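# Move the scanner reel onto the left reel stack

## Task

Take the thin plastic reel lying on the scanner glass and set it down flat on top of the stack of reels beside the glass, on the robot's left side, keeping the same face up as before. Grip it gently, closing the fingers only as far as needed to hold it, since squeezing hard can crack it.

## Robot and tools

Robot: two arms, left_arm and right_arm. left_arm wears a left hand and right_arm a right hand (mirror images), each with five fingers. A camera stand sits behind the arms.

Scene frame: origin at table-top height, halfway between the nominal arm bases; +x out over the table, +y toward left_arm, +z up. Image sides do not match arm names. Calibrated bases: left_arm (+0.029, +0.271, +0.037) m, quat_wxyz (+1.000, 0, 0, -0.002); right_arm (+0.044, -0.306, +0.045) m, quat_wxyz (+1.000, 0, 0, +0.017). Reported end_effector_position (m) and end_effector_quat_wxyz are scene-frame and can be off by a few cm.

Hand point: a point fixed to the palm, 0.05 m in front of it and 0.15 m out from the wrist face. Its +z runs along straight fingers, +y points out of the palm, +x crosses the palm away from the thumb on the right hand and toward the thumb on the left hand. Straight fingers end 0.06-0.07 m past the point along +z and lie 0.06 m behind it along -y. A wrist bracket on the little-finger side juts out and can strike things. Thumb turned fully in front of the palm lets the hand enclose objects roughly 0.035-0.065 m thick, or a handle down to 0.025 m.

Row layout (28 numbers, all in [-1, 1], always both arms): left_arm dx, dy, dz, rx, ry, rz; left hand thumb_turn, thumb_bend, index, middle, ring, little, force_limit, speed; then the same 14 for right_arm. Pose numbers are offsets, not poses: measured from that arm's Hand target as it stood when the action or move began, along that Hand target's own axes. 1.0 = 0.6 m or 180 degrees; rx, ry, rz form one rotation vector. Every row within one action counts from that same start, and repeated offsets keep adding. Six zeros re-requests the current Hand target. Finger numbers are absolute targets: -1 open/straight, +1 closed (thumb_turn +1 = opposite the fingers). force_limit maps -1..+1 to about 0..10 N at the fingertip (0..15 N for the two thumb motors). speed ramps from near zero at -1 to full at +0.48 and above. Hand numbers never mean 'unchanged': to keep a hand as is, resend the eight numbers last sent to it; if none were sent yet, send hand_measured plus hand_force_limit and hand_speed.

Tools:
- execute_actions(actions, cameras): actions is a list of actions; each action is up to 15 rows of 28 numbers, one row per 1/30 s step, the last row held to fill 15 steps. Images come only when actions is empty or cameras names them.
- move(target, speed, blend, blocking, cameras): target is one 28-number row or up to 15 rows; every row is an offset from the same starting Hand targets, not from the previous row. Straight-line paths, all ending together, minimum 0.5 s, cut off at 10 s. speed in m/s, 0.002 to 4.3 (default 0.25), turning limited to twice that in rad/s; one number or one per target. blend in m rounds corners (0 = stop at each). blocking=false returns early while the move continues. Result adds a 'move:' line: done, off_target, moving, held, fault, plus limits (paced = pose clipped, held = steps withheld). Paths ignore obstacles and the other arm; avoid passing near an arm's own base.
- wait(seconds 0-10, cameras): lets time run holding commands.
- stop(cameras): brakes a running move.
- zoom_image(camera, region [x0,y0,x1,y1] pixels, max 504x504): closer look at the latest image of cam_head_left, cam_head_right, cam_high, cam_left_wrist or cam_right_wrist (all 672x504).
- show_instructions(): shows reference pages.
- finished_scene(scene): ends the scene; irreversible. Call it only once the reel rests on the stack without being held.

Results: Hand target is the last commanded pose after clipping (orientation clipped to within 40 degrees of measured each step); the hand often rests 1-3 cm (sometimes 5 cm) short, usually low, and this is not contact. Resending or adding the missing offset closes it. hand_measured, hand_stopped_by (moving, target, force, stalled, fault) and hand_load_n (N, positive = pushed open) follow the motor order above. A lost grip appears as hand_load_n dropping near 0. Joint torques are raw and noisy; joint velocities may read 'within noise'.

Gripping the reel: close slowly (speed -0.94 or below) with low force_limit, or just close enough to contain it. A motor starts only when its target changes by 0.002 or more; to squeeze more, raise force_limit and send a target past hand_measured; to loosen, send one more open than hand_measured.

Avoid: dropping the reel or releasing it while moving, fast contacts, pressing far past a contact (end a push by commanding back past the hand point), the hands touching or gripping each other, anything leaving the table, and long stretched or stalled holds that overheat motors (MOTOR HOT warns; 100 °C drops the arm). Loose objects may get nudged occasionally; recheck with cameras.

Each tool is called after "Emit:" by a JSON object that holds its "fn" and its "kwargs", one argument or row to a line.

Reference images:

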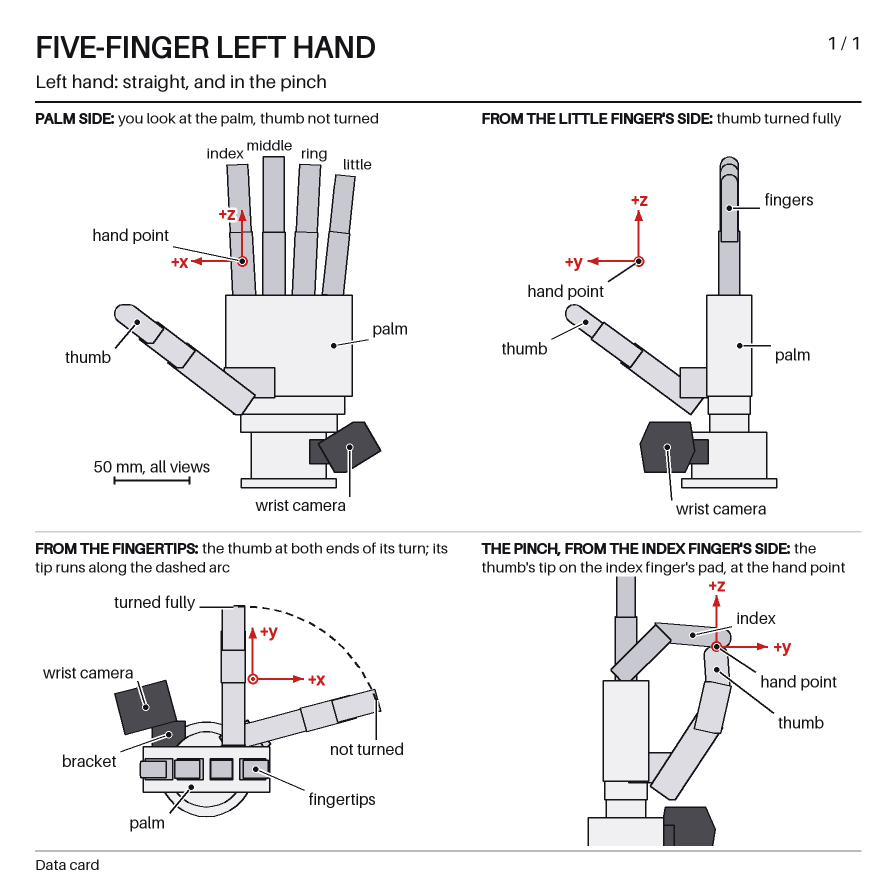

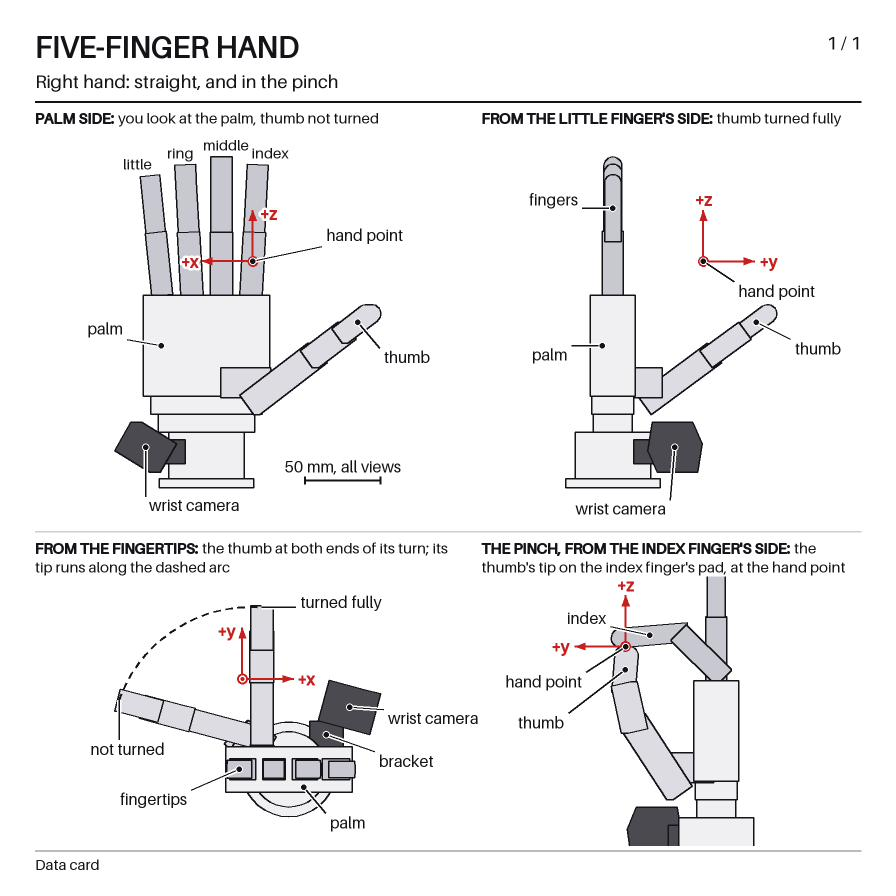

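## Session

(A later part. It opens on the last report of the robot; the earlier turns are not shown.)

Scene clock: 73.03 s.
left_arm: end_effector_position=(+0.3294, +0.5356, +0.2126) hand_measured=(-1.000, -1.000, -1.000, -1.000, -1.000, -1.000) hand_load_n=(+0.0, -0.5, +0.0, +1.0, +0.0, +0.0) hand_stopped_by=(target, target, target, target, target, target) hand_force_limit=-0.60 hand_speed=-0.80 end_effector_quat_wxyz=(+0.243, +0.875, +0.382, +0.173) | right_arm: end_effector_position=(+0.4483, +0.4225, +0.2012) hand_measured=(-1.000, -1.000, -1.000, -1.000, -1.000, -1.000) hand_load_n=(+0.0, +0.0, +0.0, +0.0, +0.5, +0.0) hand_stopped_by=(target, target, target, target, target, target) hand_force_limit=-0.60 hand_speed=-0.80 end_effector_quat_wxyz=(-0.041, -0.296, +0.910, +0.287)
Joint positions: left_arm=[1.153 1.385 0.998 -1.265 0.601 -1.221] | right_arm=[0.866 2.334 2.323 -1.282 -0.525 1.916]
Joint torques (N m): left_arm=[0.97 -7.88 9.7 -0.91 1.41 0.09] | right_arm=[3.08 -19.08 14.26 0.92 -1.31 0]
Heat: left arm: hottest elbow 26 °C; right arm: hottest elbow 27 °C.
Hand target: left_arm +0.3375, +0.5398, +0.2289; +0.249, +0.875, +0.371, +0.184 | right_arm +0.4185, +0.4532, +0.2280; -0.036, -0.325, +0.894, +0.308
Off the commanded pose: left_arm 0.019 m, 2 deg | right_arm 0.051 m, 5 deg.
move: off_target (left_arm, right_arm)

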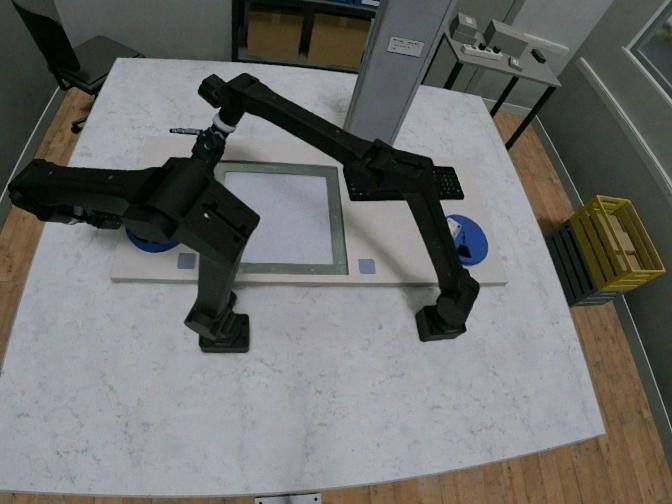

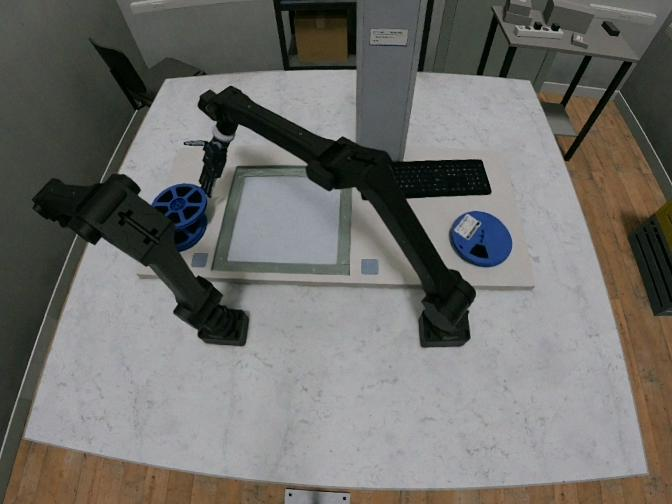

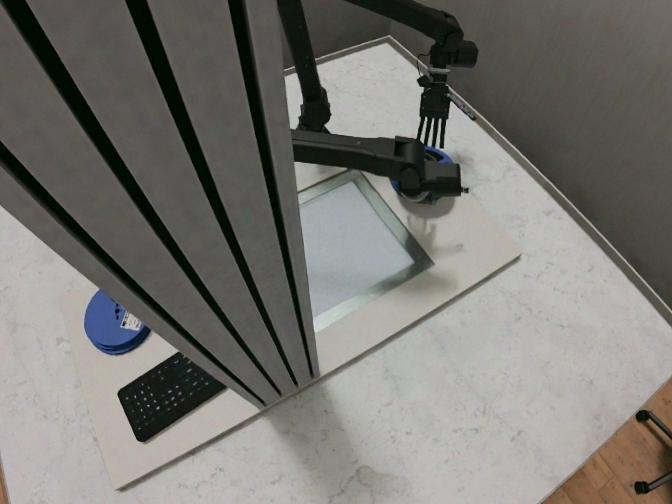

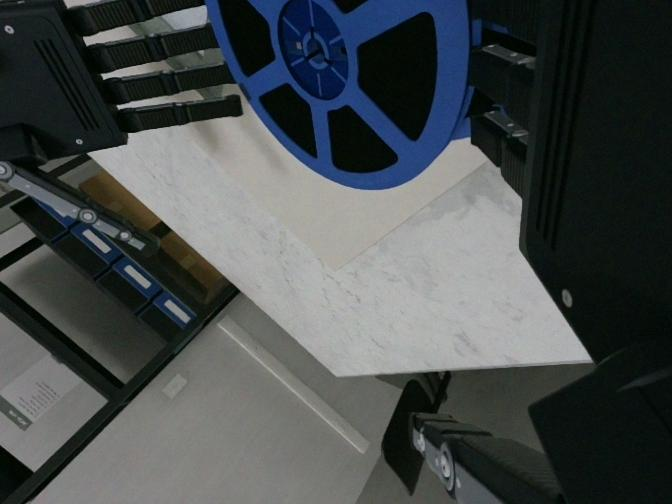

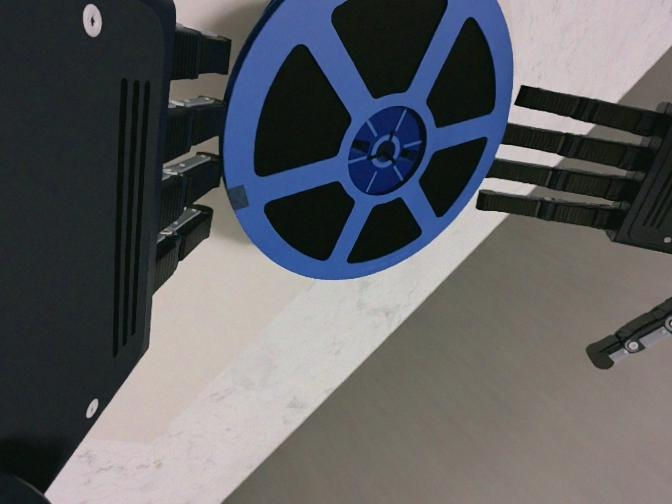

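Emit:
{"fn": "move", "kwargs": {
  "target": [-0.0033,-0.0442,0.0135,0,0,0,-1,-1,-1,-1,-1,-1,-0.6,-0.8,0.0063,0.0117,0.032,0,0,0,-1,-1,-1,-1,-1,-1,-0.6,-0.8],
  "speed": 0.05,
  "cameras": ["cam_head_right","cam_left_wrist","cam_right_wrist"]
}}

Emit:
{"fn": "zoom_image", "kwargs": {
  "camera": "cam_head_right",
  "region": [120, 150, 260, 270]
}}

Scene clock: 74.83 s.
left_arm: end_effector_position=(+0.3180, +0.5469, +0.1972) hand_measured=(-1.000, -1.000, -1.000, -1.000, -1.000, -1.000) hand_load_n=(+0.0, +0.0, +0.0, +0.5, +0.0, +0.0) hand_stopped_by=(target, target, target, target, target, target) hand_force_limit=-0.60 hand_speed=-0.80 end_effector_quat_wxyz=(+0.250, +0.873, +0.383, +0.170) | right_arm: end_effector_position=(+0.4369, +0.4316, +0.1948) hand_measured=(-1.000, -1.000, -1.000, -1.000, -1.000, -1.000) hand_load_n=(+0.0, +0.0, +0.0, +0.0, +1.0, +0.0) hand_stopped_by=(target, target, target, target, target, target) hand_force_limit=-0.60 hand_speed=-0.80 end_effector_quat_wxyz=(-0.045, -0.301, +0.909, +0.286)
Joint positions: left_arm=[1.195 1.432 0.998 -1.262 0.602 -1.169] | right_arm=[0.885 2.343 2.323 -1.272 -0.524 1.925]
Joint torques (N m): left_arm=[0.97 -8.35 8.32 -0.05 1.23 0.11] | right_arm=[3.43 -19.14 13.01 1.88 -1.07 0.17]
Heat: left arm: hottest elbow 26 °C; right arm: hottest elbow 27 °C.
Hand target: left_arm +0.3254, +0.5518, +0.2068; +0.249, +0.875, +0.372, +0.184 | right_arm +0.4065, +0.4652, +0.2161; -0.036, -0.325, +0.894, +0.308
Off the commanded pose: left_arm 0.013 m, 2 deg | right_arm 0.050 m, 4 deg.
move: off_target (left_arm, right_arm)
Images, in order (width x height): cam_head_right 672x504, cam_left_wrist 672x504, cam_right_wrist 672x504.

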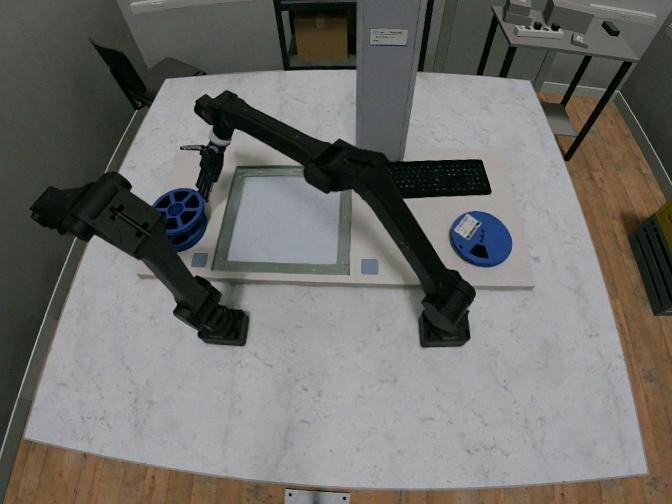

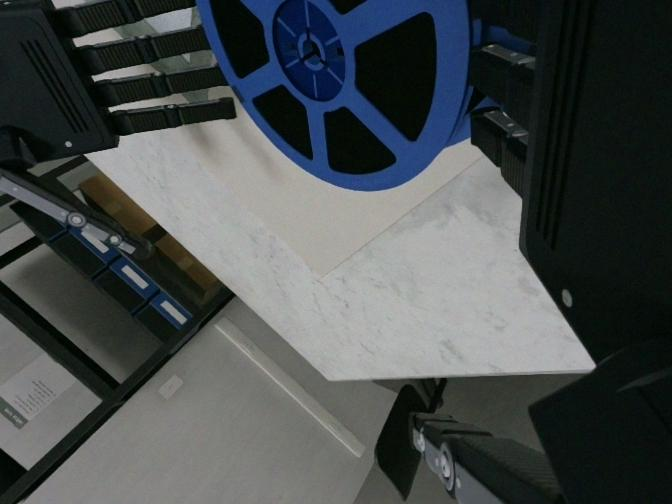

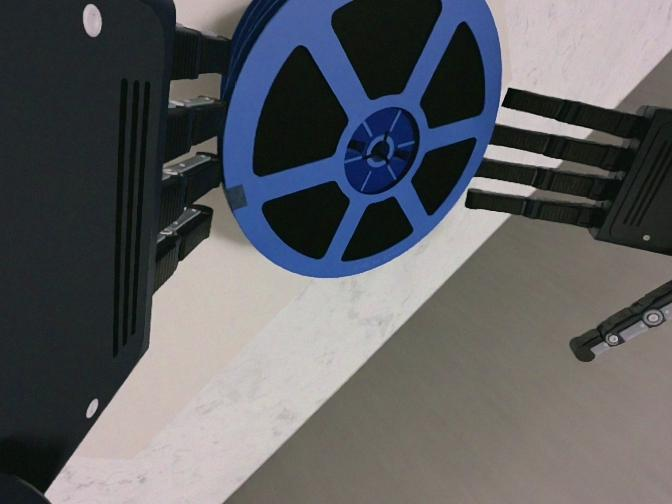

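Scaled by 3.600 from the camera's 672x504 image, which has a finer 960x720 frame.

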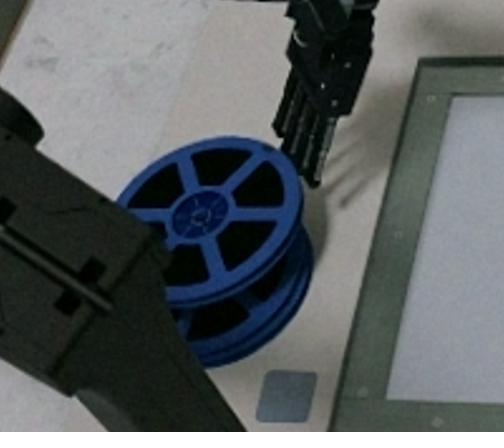

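Emit:
{"fn": "zoom_image", "kwargs": {
  "camera": "cam_right_wrist",
  "region": [170, 0, 420, 200]
}}

Emit:
{"fn": "zoom_image", "kwargs": {
  "camera": "cam_left_wrist",
  "region": [400, 0, 560, 180]
}}

Scaled by 2.016 from the camera's 672x504 image, which has a finer 960x720 frame.

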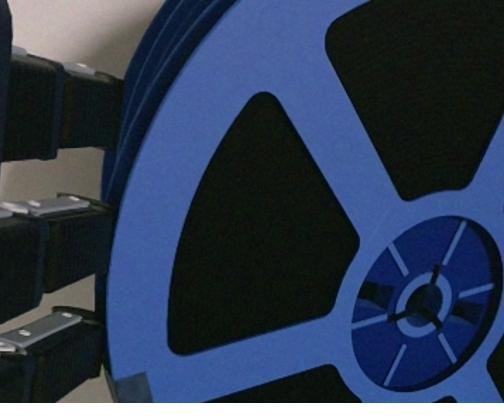

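Scaled by 2.800 from the camera's 672x504 image, which has a finer 960x720 frame.

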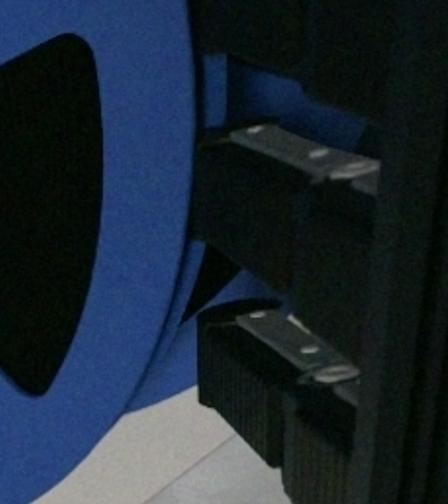

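Emit:
{"fn": "move", "kwargs": {
  "target": [0.0182,-0.042,0.0228,0,0,0,-1,-1,-1,-1,-1,-1,-0.6,-0.8,-0.0133,-0.0058,0.0517,0,0,0,-1,-1,-1,-1,-1,-1,-0.6,-0.8],
  "speed": 0.04,
  "cameras": ["all"]
}}

Emit:
{"fn": "zoom_image", "kwargs": {
  "camera": "cam_head_right",
  "region": [120, 150, 260, 270]
}}

Emit:
{"fn": "zoom_image", "kwargs": {
  "camera": "cam_right_wrist",
  "region": [170, 0, 420, 200]
}}

Emit:
{"fn": "zoom_image", "kwargs": {
  "camera": "cam_left_wrist",
  "region": [400, 0, 560, 180]
}}

Scene clock: 77.70 s.
left_arm: end_effector_position=(+0.3162, +0.5609, +0.1709) hand_measured=(-1.000, -1.000, -1.000, -1.000, -1.000, -1.000) hand_load_n=(+0.0, +0.0, +0.0, +0.5, +0.0, +0.0) hand_stopped_by=(target, target, target, target, target, target) hand_force_limit=-0.60 hand_speed=-0.80 end_effector_quat_wxyz=(+0.254, +0.872, +0.385, +0.167) | right_arm: end_effector_position=(+0.4364, +0.4477, +0.1612) hand_measured=(-1.000, -1.000, -1.000, -1.000, -1.000, -1.000) hand_load_n=(+0.0, -0.5, +0.0, +0.0, +0.5, +0.0) hand_stopped_by=(target, target, target, target, target, target) hand_force_limit=-0.60 hand_speed=-0.80 end_effector_quat_wxyz=(-0.048, -0.299, +0.910, +0.283)
Joint positions: left_arm=[1.213 1.505 0.998 -1.212 0.602 -1.147] | right_arm=[0.899 2.409 2.361 -1.245 -0.518 1.942]
Joint torques (N m): left_arm=[0.85 -8.88 8.96 -0.08 1.17 0.1] | right_arm=[3.49 -19.49 14.32 1.69 -1.14 0.16]
Heat: left arm: hottest elbow 26 °C; right arm: hottest elbow 27 °C.
Hand target: left_arm +0.3255, +0.5709, +0.1829; +0.249, +0.875, +0.372, +0.183 | right_arm +0.4064, +0.4843, +0.1899; -0.036, -0.325, +0.894, +0.308
Off the commanded pose: left_arm 0.018 m, 2 deg | right_arm 0.055 m, 5 deg.
move: off_target (left_arm, right_arm)

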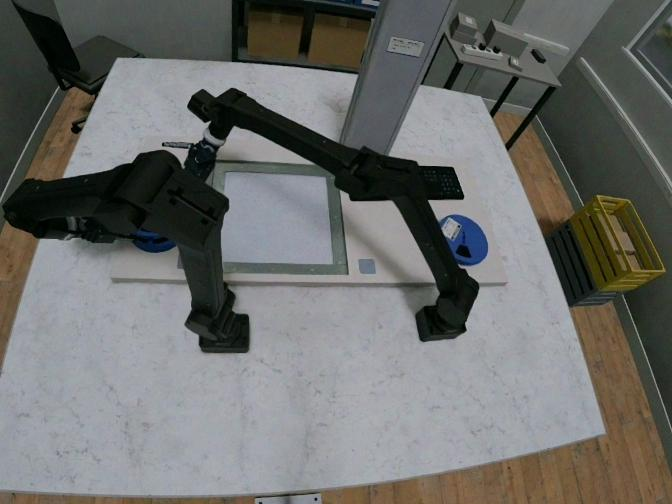

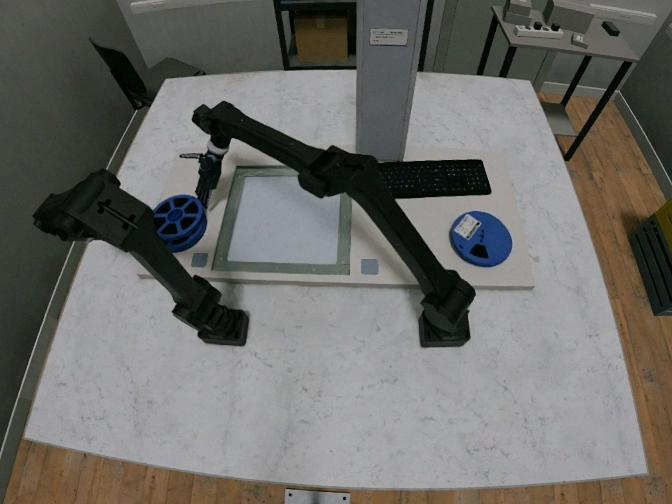

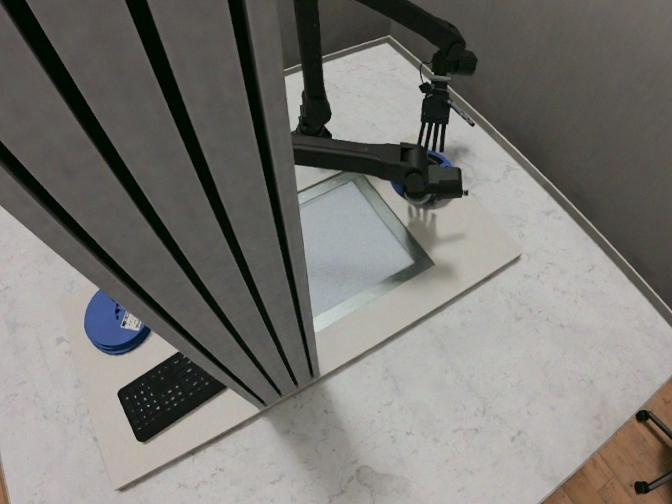

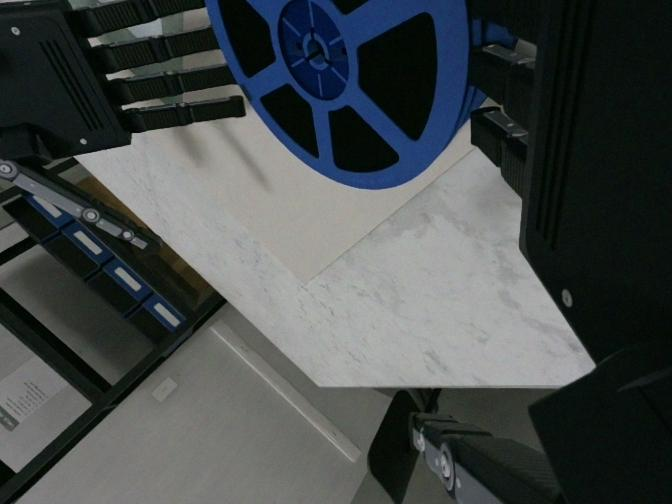

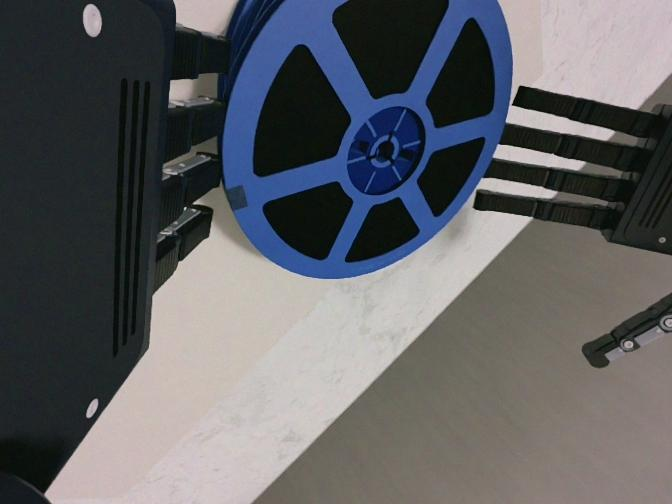

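Scaled by 3.600 from the camera's 672x504 image, which has a finer 960x720 frame.

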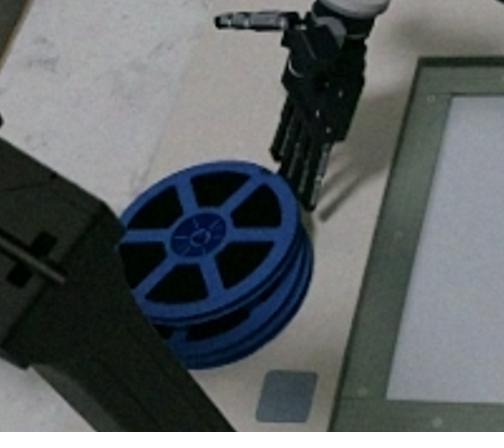

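Scaled by 2.016 from the camera's 672x504 image, which has a finer 960x720 frame.

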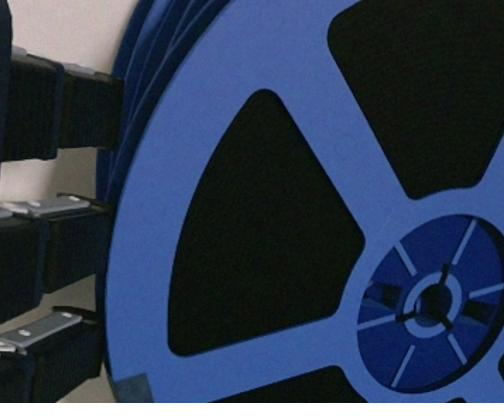

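Scaled by 2.800 from the camera's 672x504 image, which has a finer 960x720 frame.

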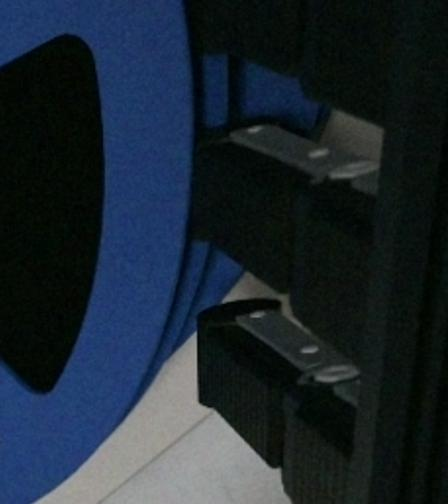

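Emit:
{"fn": "move", "kwargs": {
  "target": [-0.0152,-0.015,-0.0132,0,0,0,-1,-1,-1,-1,-1,-1,-0.6,-0.8,0.0163,0.0245,-0.006,0,0,0,-1,-1,-1,-1,-1,-1,-0.6,-0.8],
  "speed": 0.04,
  "cameras": ["all"]
}}

Emit:
{"fn": "zoom_image", "kwargs": {
  "camera": "cam_head_right",
  "region": [120, 150, 260, 270]
}}

Emit:
{"fn": "zoom_image", "kwargs": {
  "camera": "cam_right_wrist",
  "region": [170, 0, 420, 200]
}}

Emit:
{"fn": "zoom_image", "kwargs": {
  "camera": "cam_left_wrist",
  "region": [400, 0, 560, 180]
}}

Scene clock: 80.00 s.
left_arm: end_effector_position=(+0.3042, +0.5685, +0.1708) hand_measured=(-1.000, -1.000, -1.000, -1.000, -1.000, -1.000) hand_load_n=(+0.0, +0.0, +0.0, +0.5, +0.0, -0.5) hand_stopped_by=(target, target, target, target, target, target) hand_force_limit=-0.60 hand_speed=-0.80 end_effector_quat_wxyz=(+0.246, +0.873, +0.382, +0.176) | right_arm: end_effector_position=(+0.4244, +0.4562, +0.1612) hand_measured=(-1.000, -1.000, -1.000, -1.000, -1.000, -1.000) hand_load_n=(+0.0, +0.0, +0.0, +0.0, +0.5, +0.0) hand_stopped_by=(target, target, target, target, target, target) hand_force_limit=-0.60 hand_speed=-0.80 end_effector_quat_wxyz=(-0.049, -0.300, +0.910, +0.282)
Joint positions: left_arm=[1.249 1.505 0.998 -1.212 0.598 -1.104] | right_arm=[0.918 2.409 2.361 -1.239 -0.514 1.959]
Joint torques (N m): left_arm=[0.97 -9.29 8.49 -0.88 1.13 0.06] | right_arm=[3.25 -21.6 11.62 1.76 -1.06 0.16]
Heat: left arm: hottest elbow 26 °C; right arm: hottest elbow 27 °C.
Hand target: left_arm +0.3105, +0.5719, +0.1829; +0.250, +0.875, +0.372, +0.184 | right_arm +0.3915, +0.4853, +0.2000; -0.036, -0.325, +0.894, +0.308
Off the commanded pose: left_arm 0.014 m, 2 deg | right_arm 0.059 m, 5 deg.
move: off_target (left_arm, right_arm)

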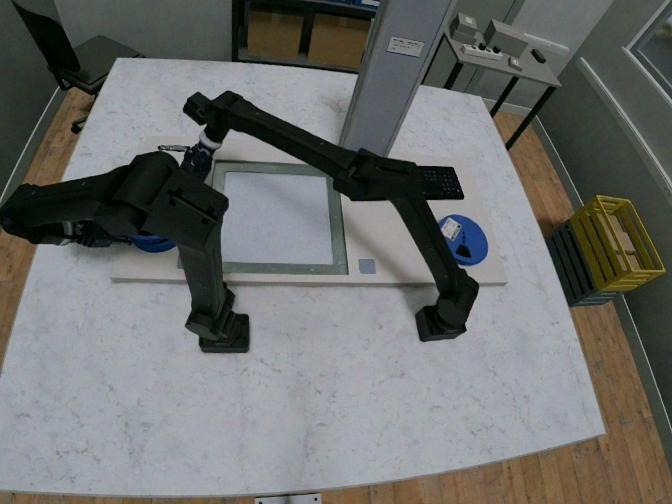

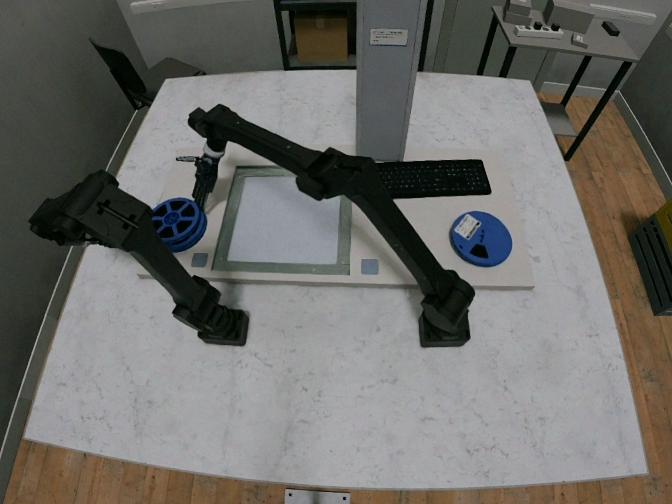

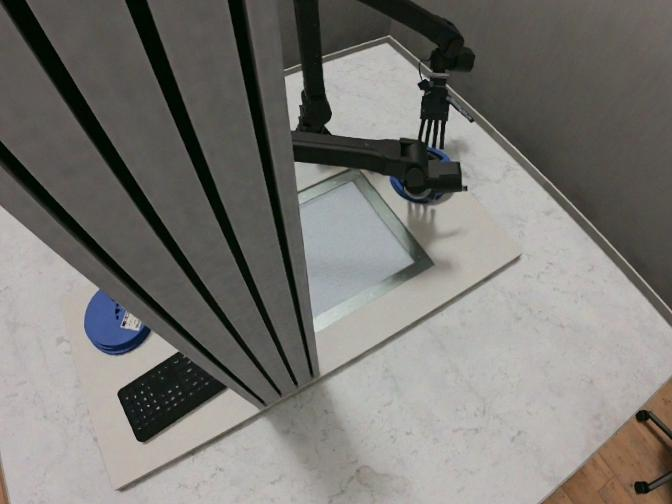

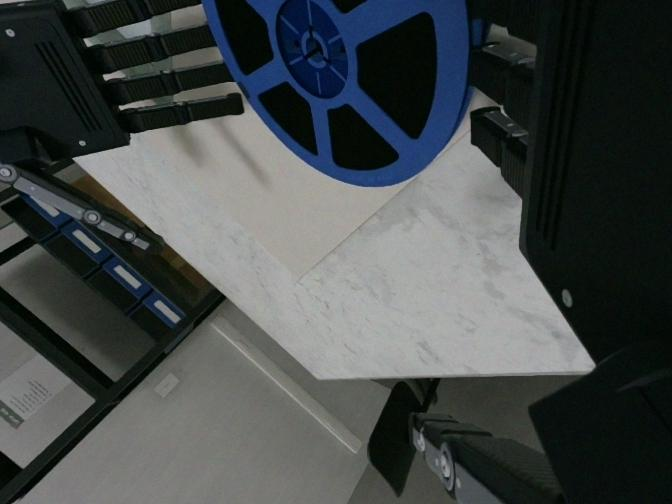

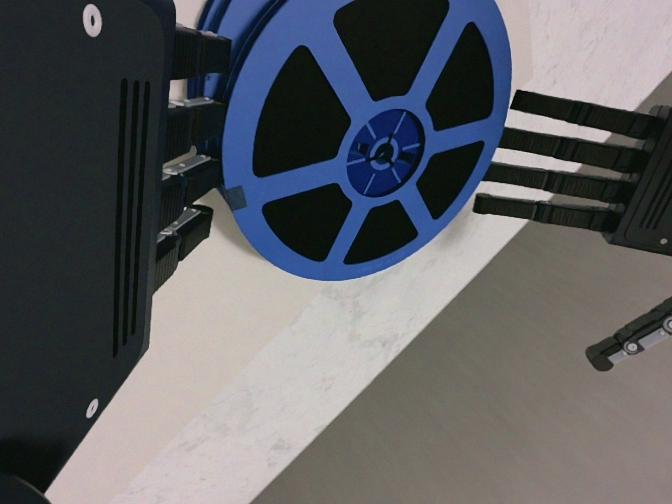

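Scaled by 3.600 from the camera's 672x504 image, which has a finer 960x720 frame.

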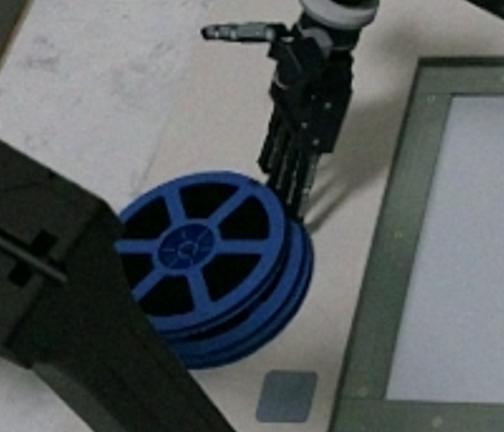

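Scaled by 2.016 from the camera's 672x504 image, which has a finer 960x720 frame.

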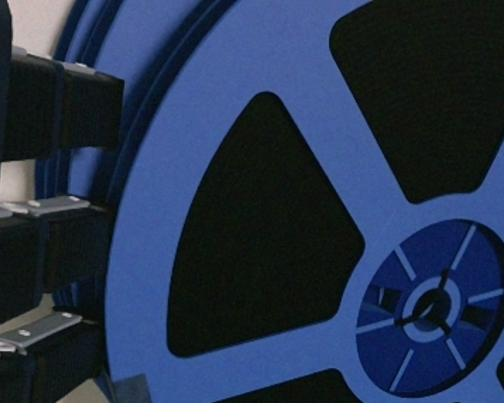

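Scaled by 2.800 from the camera's 672x504 image, which has a finer 960x720 frame.

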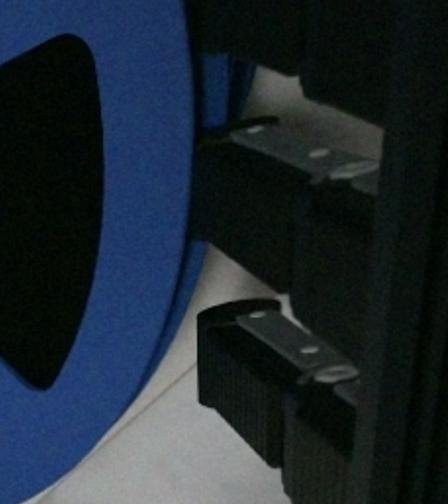

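Emit:
{"fn": "move", "kwargs": {
  "target": [-0.0098,0.0227,-0.0207,0,0,0,-1,-1,-1,-1,-1,-1,-0.6,-0.8,0.0034,0.0195,-0.0389,0,0,0,-1,-1,-1,-1,-1,-1,-0.6,-0.8],
  "speed": 0.04,
  "cameras": ["cam_head_right","cam_left_wrist","cam_right_wrist"]
}}

Emit:
{"fn": "zoom_image", "kwargs": {
  "camera": "cam_head_right",
  "region": [120, 150, 260, 270]
}}

Emit:
{"fn": "zoom_image", "kwargs": {
  "camera": "cam_right_wrist",
  "region": [170, 0, 420, 200]
}}

Emit:
{"fn": "zoom_image", "kwargs": {
  "camera": "cam_left_wrist",
  "region": [400, 0, 560, 180]
}}

Scene clock: 81.37 s.
left_arm: end_effector_position=(+0.3011, +0.5628, +0.1801) hand_measured=(-1.000, -1.000, -1.000, -1.000, -1.000, -1.000) hand_load_n=(+0.0, +0.0, +0.0, +1.0, +0.0, +0.0) hand_stopped_by=(target, target, target, target, target, target) hand_force_limit=-0.60 hand_speed=-0.80 end_effector_quat_wxyz=(+0.247, +0.873, +0.383, +0.173) | right_arm: end_effector_position=(+0.4224, +0.4523, +0.1772) hand_measured=(-1.000, -1.000, -1.000, -1.000, -1.000, -1.000) hand_load_n=(+0.0, +0.0, +0.0, +0.0, +0.5, +0.0) hand_stopped_by=(target, target, target, target, target, target) hand_force_limit=-0.60 hand_speed=-0.80 end_effector_quat_wxyz=(-0.048, -0.300, +0.910, +0.281)
Joint positions: left_arm=[1.251 1.479 0.998 -1.244 0.594 -1.103] | right_arm=[0.918 2.386 2.361 -1.262 -0.51 1.959]
Joint torques (N m): left_arm=[0.62 -10.34 8.61 -1.29 1.28 0.08] | right_arm=[3.08 -21.77 12.83 0.95 -1.26 0.12]
Heat: left arm: hottest elbow 26 °C; right arm: hottest elbow 27 °C.
Hand target: left_arm +0.3079, +0.5631, +0.1999; +0.250, +0.875, +0.371, +0.184 | right_arm +0.3895, +0.4788, +0.2254; -0.036, -0.325, +0.894, +0.308
Off the commanded pose: left_arm 0.021 m, 2 deg | right_arm 0.064 m, 5 deg.
move: off_target (left_arm, right_arm)
Images, in order (width x height): cam_head_right 672x504, cam_left_wrist 672x504, cam_right_wrist 672x504.

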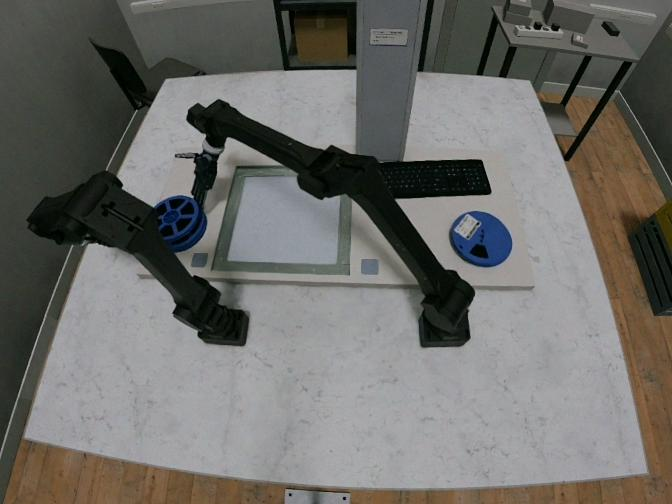

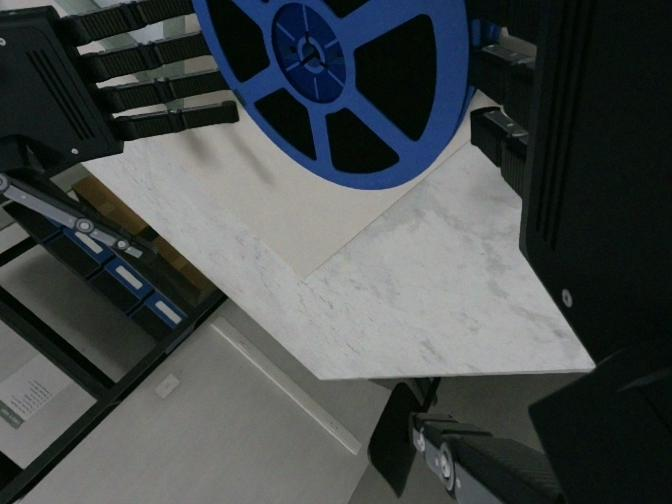

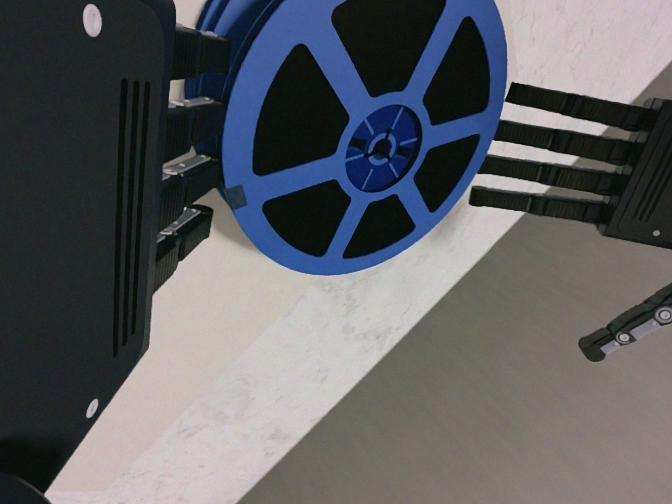

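Scaled by 3.600 from the camera's 672x504 image, which has a finer 960x720 frame.

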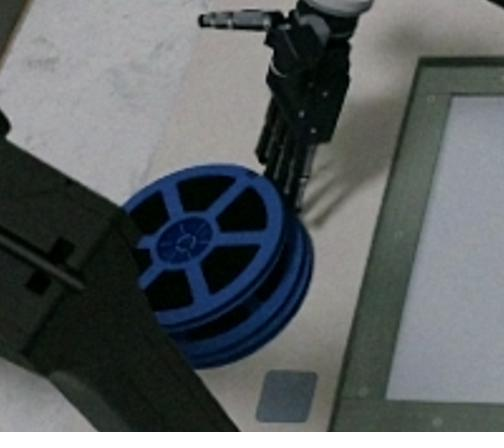

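Scaled by 2.016 from the camera's 672x504 image, which has a finer 960x720 frame.

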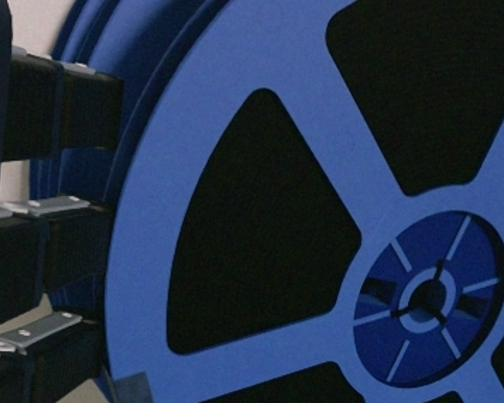

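Scaled by 2.800 from the camera's 672x504 image, which has a finer 960x720 frame.

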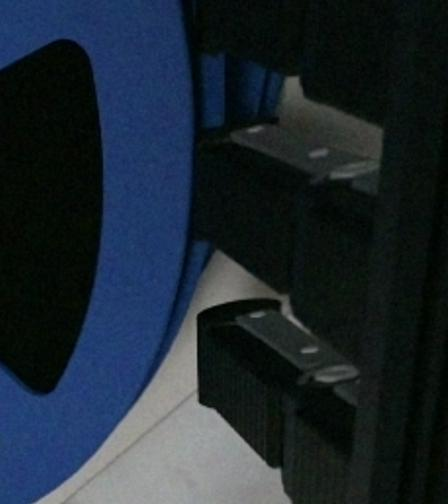

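Emit:
{"fn": "move", "kwargs": {
  "target": [-0.0061,-0.0133,0.0225,0,0,0,-1,-1,-1,-1,-1,-1,-0.6,-0.8,0.0056,-0.0173,0.0198,0,0,0,-1,-1,-1,-1,-1,-1,-0.6,-0.8],
  "speed": 0.04,
  "cameras": ["cam_head_right","cam_left_wrist","cam_right_wrist"]
}}

Emit:
{"fn": "zoom_image", "kwargs": {
  "camera": "cam_head_right",
  "region": [120, 150, 260, 270]
}}

Scene clock: 82.97 s.
left_arm: end_effector_position=(+0.3015, +0.5645, +0.1796) hand_measured=(-1.000, -1.000, -1.000, -1.000, -1.000, -1.000) hand_load_n=(+0.0, +0.0, +0.0, +0.5, +0.0, +0.0) hand_stopped_by=(target, target, target, target, target, target) hand_force_limit=-0.60 hand_speed=-0.80 end_effector_quat_wxyz=(+0.243, +0.874, +0.382, +0.175) | right_arm: end_effector_position=(+0.4231, +0.4535, +0.1809) hand_measured=(-1.000, -1.000, -1.000, -1.000, -1.000, -1.000) hand_load_n=(+0.0, +0.0, +0.0, +0.0, +0.5, +0.0) hand_stopped_by=(target, target, target, target, target, target) hand_force_limit=-0.60 hand_speed=-0.80 end_effector_quat_wxyz=(-0.042, -0.302, +0.909, +0.285)
Joint positions: left_arm=[1.251 1.479 0.998 -1.235 0.593 -1.103] | right_arm=[0.918 2.378 2.35 -1.243 -0.511 1.959]
Joint torques (N m): left_arm=[0.44 -9.17 6.45 -0.05 1.32 0.07] | right_arm=[2.96 -21.36 9.73 1.88 -1.22 0.11]
Heat: left arm: hottest elbow 26 °C; right arm: hottest elbow 27 °C.
Hand target: left_arm +0.3079, +0.5611, +0.1839; +0.249, +0.875, +0.371, +0.184 | right_arm +0.3895, +0.4768, +0.2093; -0.036, -0.325, +0.894, +0.308
Off the commanded pose: left_arm 0.008 m, 2 deg | right_arm 0.050 m, 4 deg.
move: off_target (right_arm)
Images, in order (width x height): cam_head_right 672x504, cam_left_wrist 672x504, cam_right_wrist 672x504.

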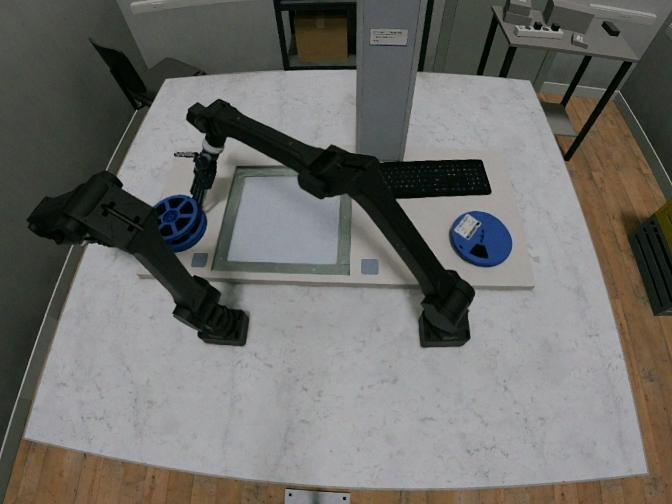

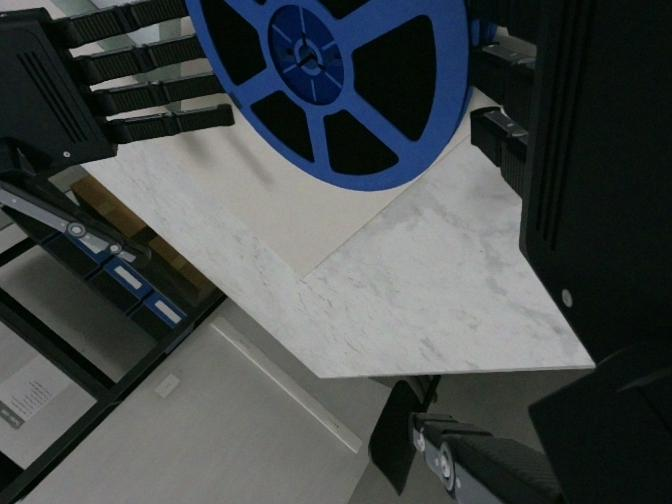

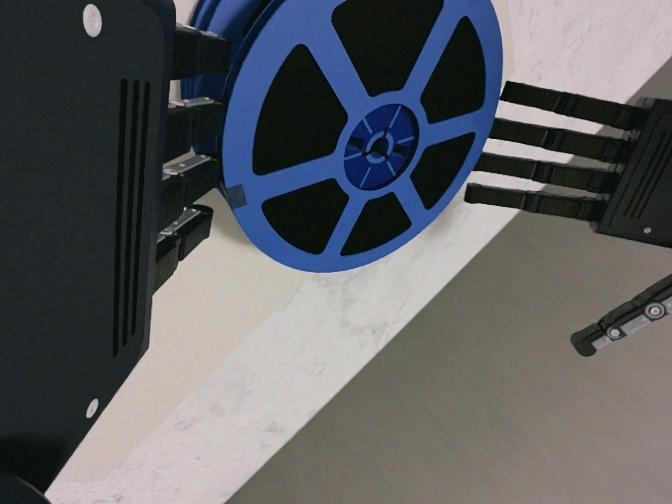

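Scaled by 3.600 from the camera's 672x504 image, which has a finer 960x720 frame.

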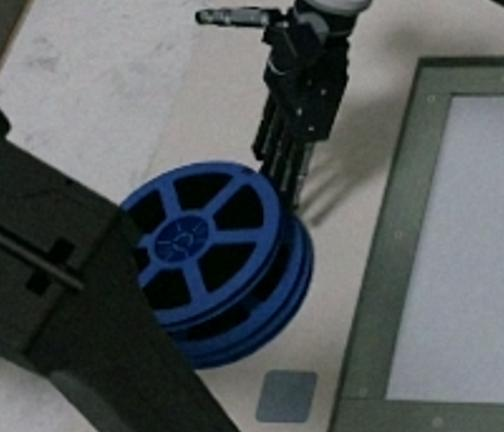

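Emit:
{"fn": "move", "kwargs": {
  "target": [-0.0083,-0.0104,0.0222,0,0,0,-1,-1,-1,-1,-1,-1,-0.6,-0.8,0.0074,-0.0183,0.0167,0,0,0,-1,-1,-1,-1,-1,-1,-0.6,-0.8],
  "speed": 0.03,
  "cameras": ["cam_head_right","cam_left_wrist","cam_right_wrist"]
}}

Emit:
{"fn": "zoom_image", "kwargs": {
  "camera": "cam_head_right",
  "region": [120, 150, 260, 270]
}}

Scene clock: 84.13 s.
left_arm: end_effector_position=(+0.3028, +0.5669, +0.1731) hand_measured=(-1.000, -1.000, -1.000, -1.000, -1.000, -1.000) hand_load_n=(+0.0, +0.0, +0.0, +0.5, +0.0, +0.0) hand_stopped_by=(target, target, target, target, target, target) hand_force_limit=-0.60 hand_speed=-0.80 end_effector_quat_wxyz=(+0.235, +0.876, +0.379, +0.185) | right_arm: end_effector_position=(+0.4174, +0.4519, +0.1621) hand_measured=(-1.000, -1.000, -1.000, -1.000, -1.000, -1.000) hand_load_n=(+0.0, +0.0, +0.0, +0.0, +0.5, +0.0) hand_stopped_by=(target, target, target, target, target, target) hand_force_limit=-0.60 hand_speed=-0.80 end_effector_quat_wxyz=(-0.047, -0.303, +0.908, +0.285)
Joint positions: left_arm=[1.251 1.481 0.982 -1.191 0.597 -1.103] | right_arm=[0.921 2.371 2.289 -1.196 -0.516 1.959]
Joint torques (N m): left_arm=[0.21 -8.53 5.16 0.03 1.18 0.02] | right_arm=[2.55 -21.6 9.72 1.88 -1.04 0.07]
Heat: left arm: hottest elbow 26 °C; right arm: hottest elbow 27 °C.
Hand target: left_arm +0.3079, +0.5571, +0.1687; +0.250, +0.875, +0.371, +0.183 | right_arm +0.3893, +0.4729, +0.1945; -0.036, -0.325, +0.894, +0.308
Off the commanded pose: left_arm 0.012 m, 2 deg | right_arm 0.047 m, 4 deg.
move: off_target (left_arm, right_arm)
Images, in order (width x height): cam_head_right 672x504, cam_left_wrist 672x504, cam_right_wrist 672x504.

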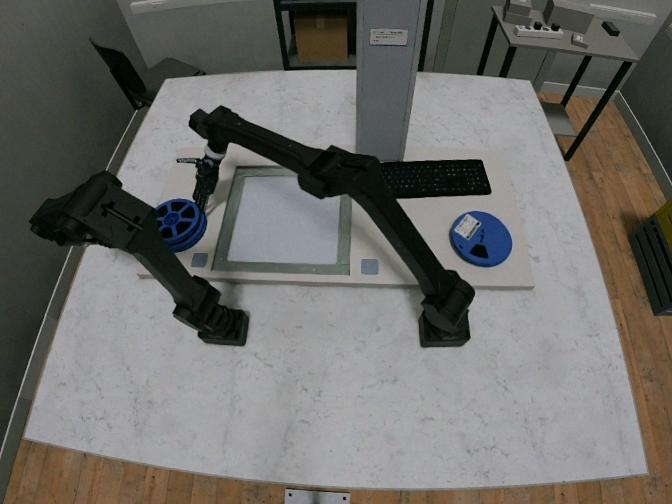

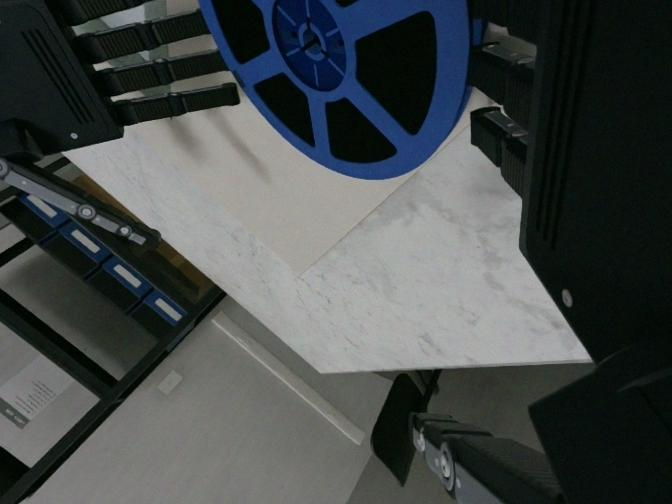

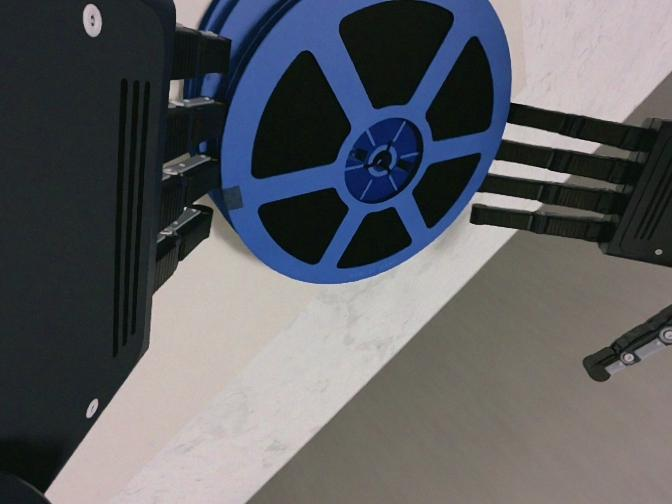

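Scaled by 3.600 from the camera's 672x504 image, which has a finer 960x720 frame.

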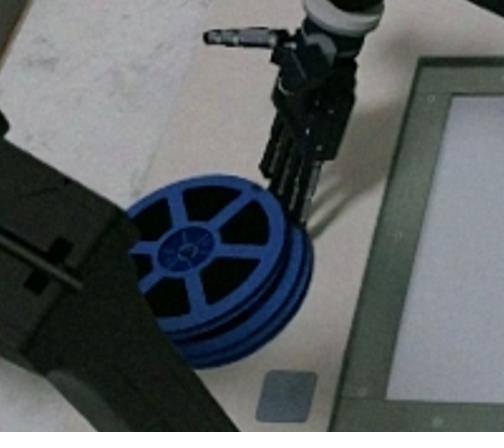

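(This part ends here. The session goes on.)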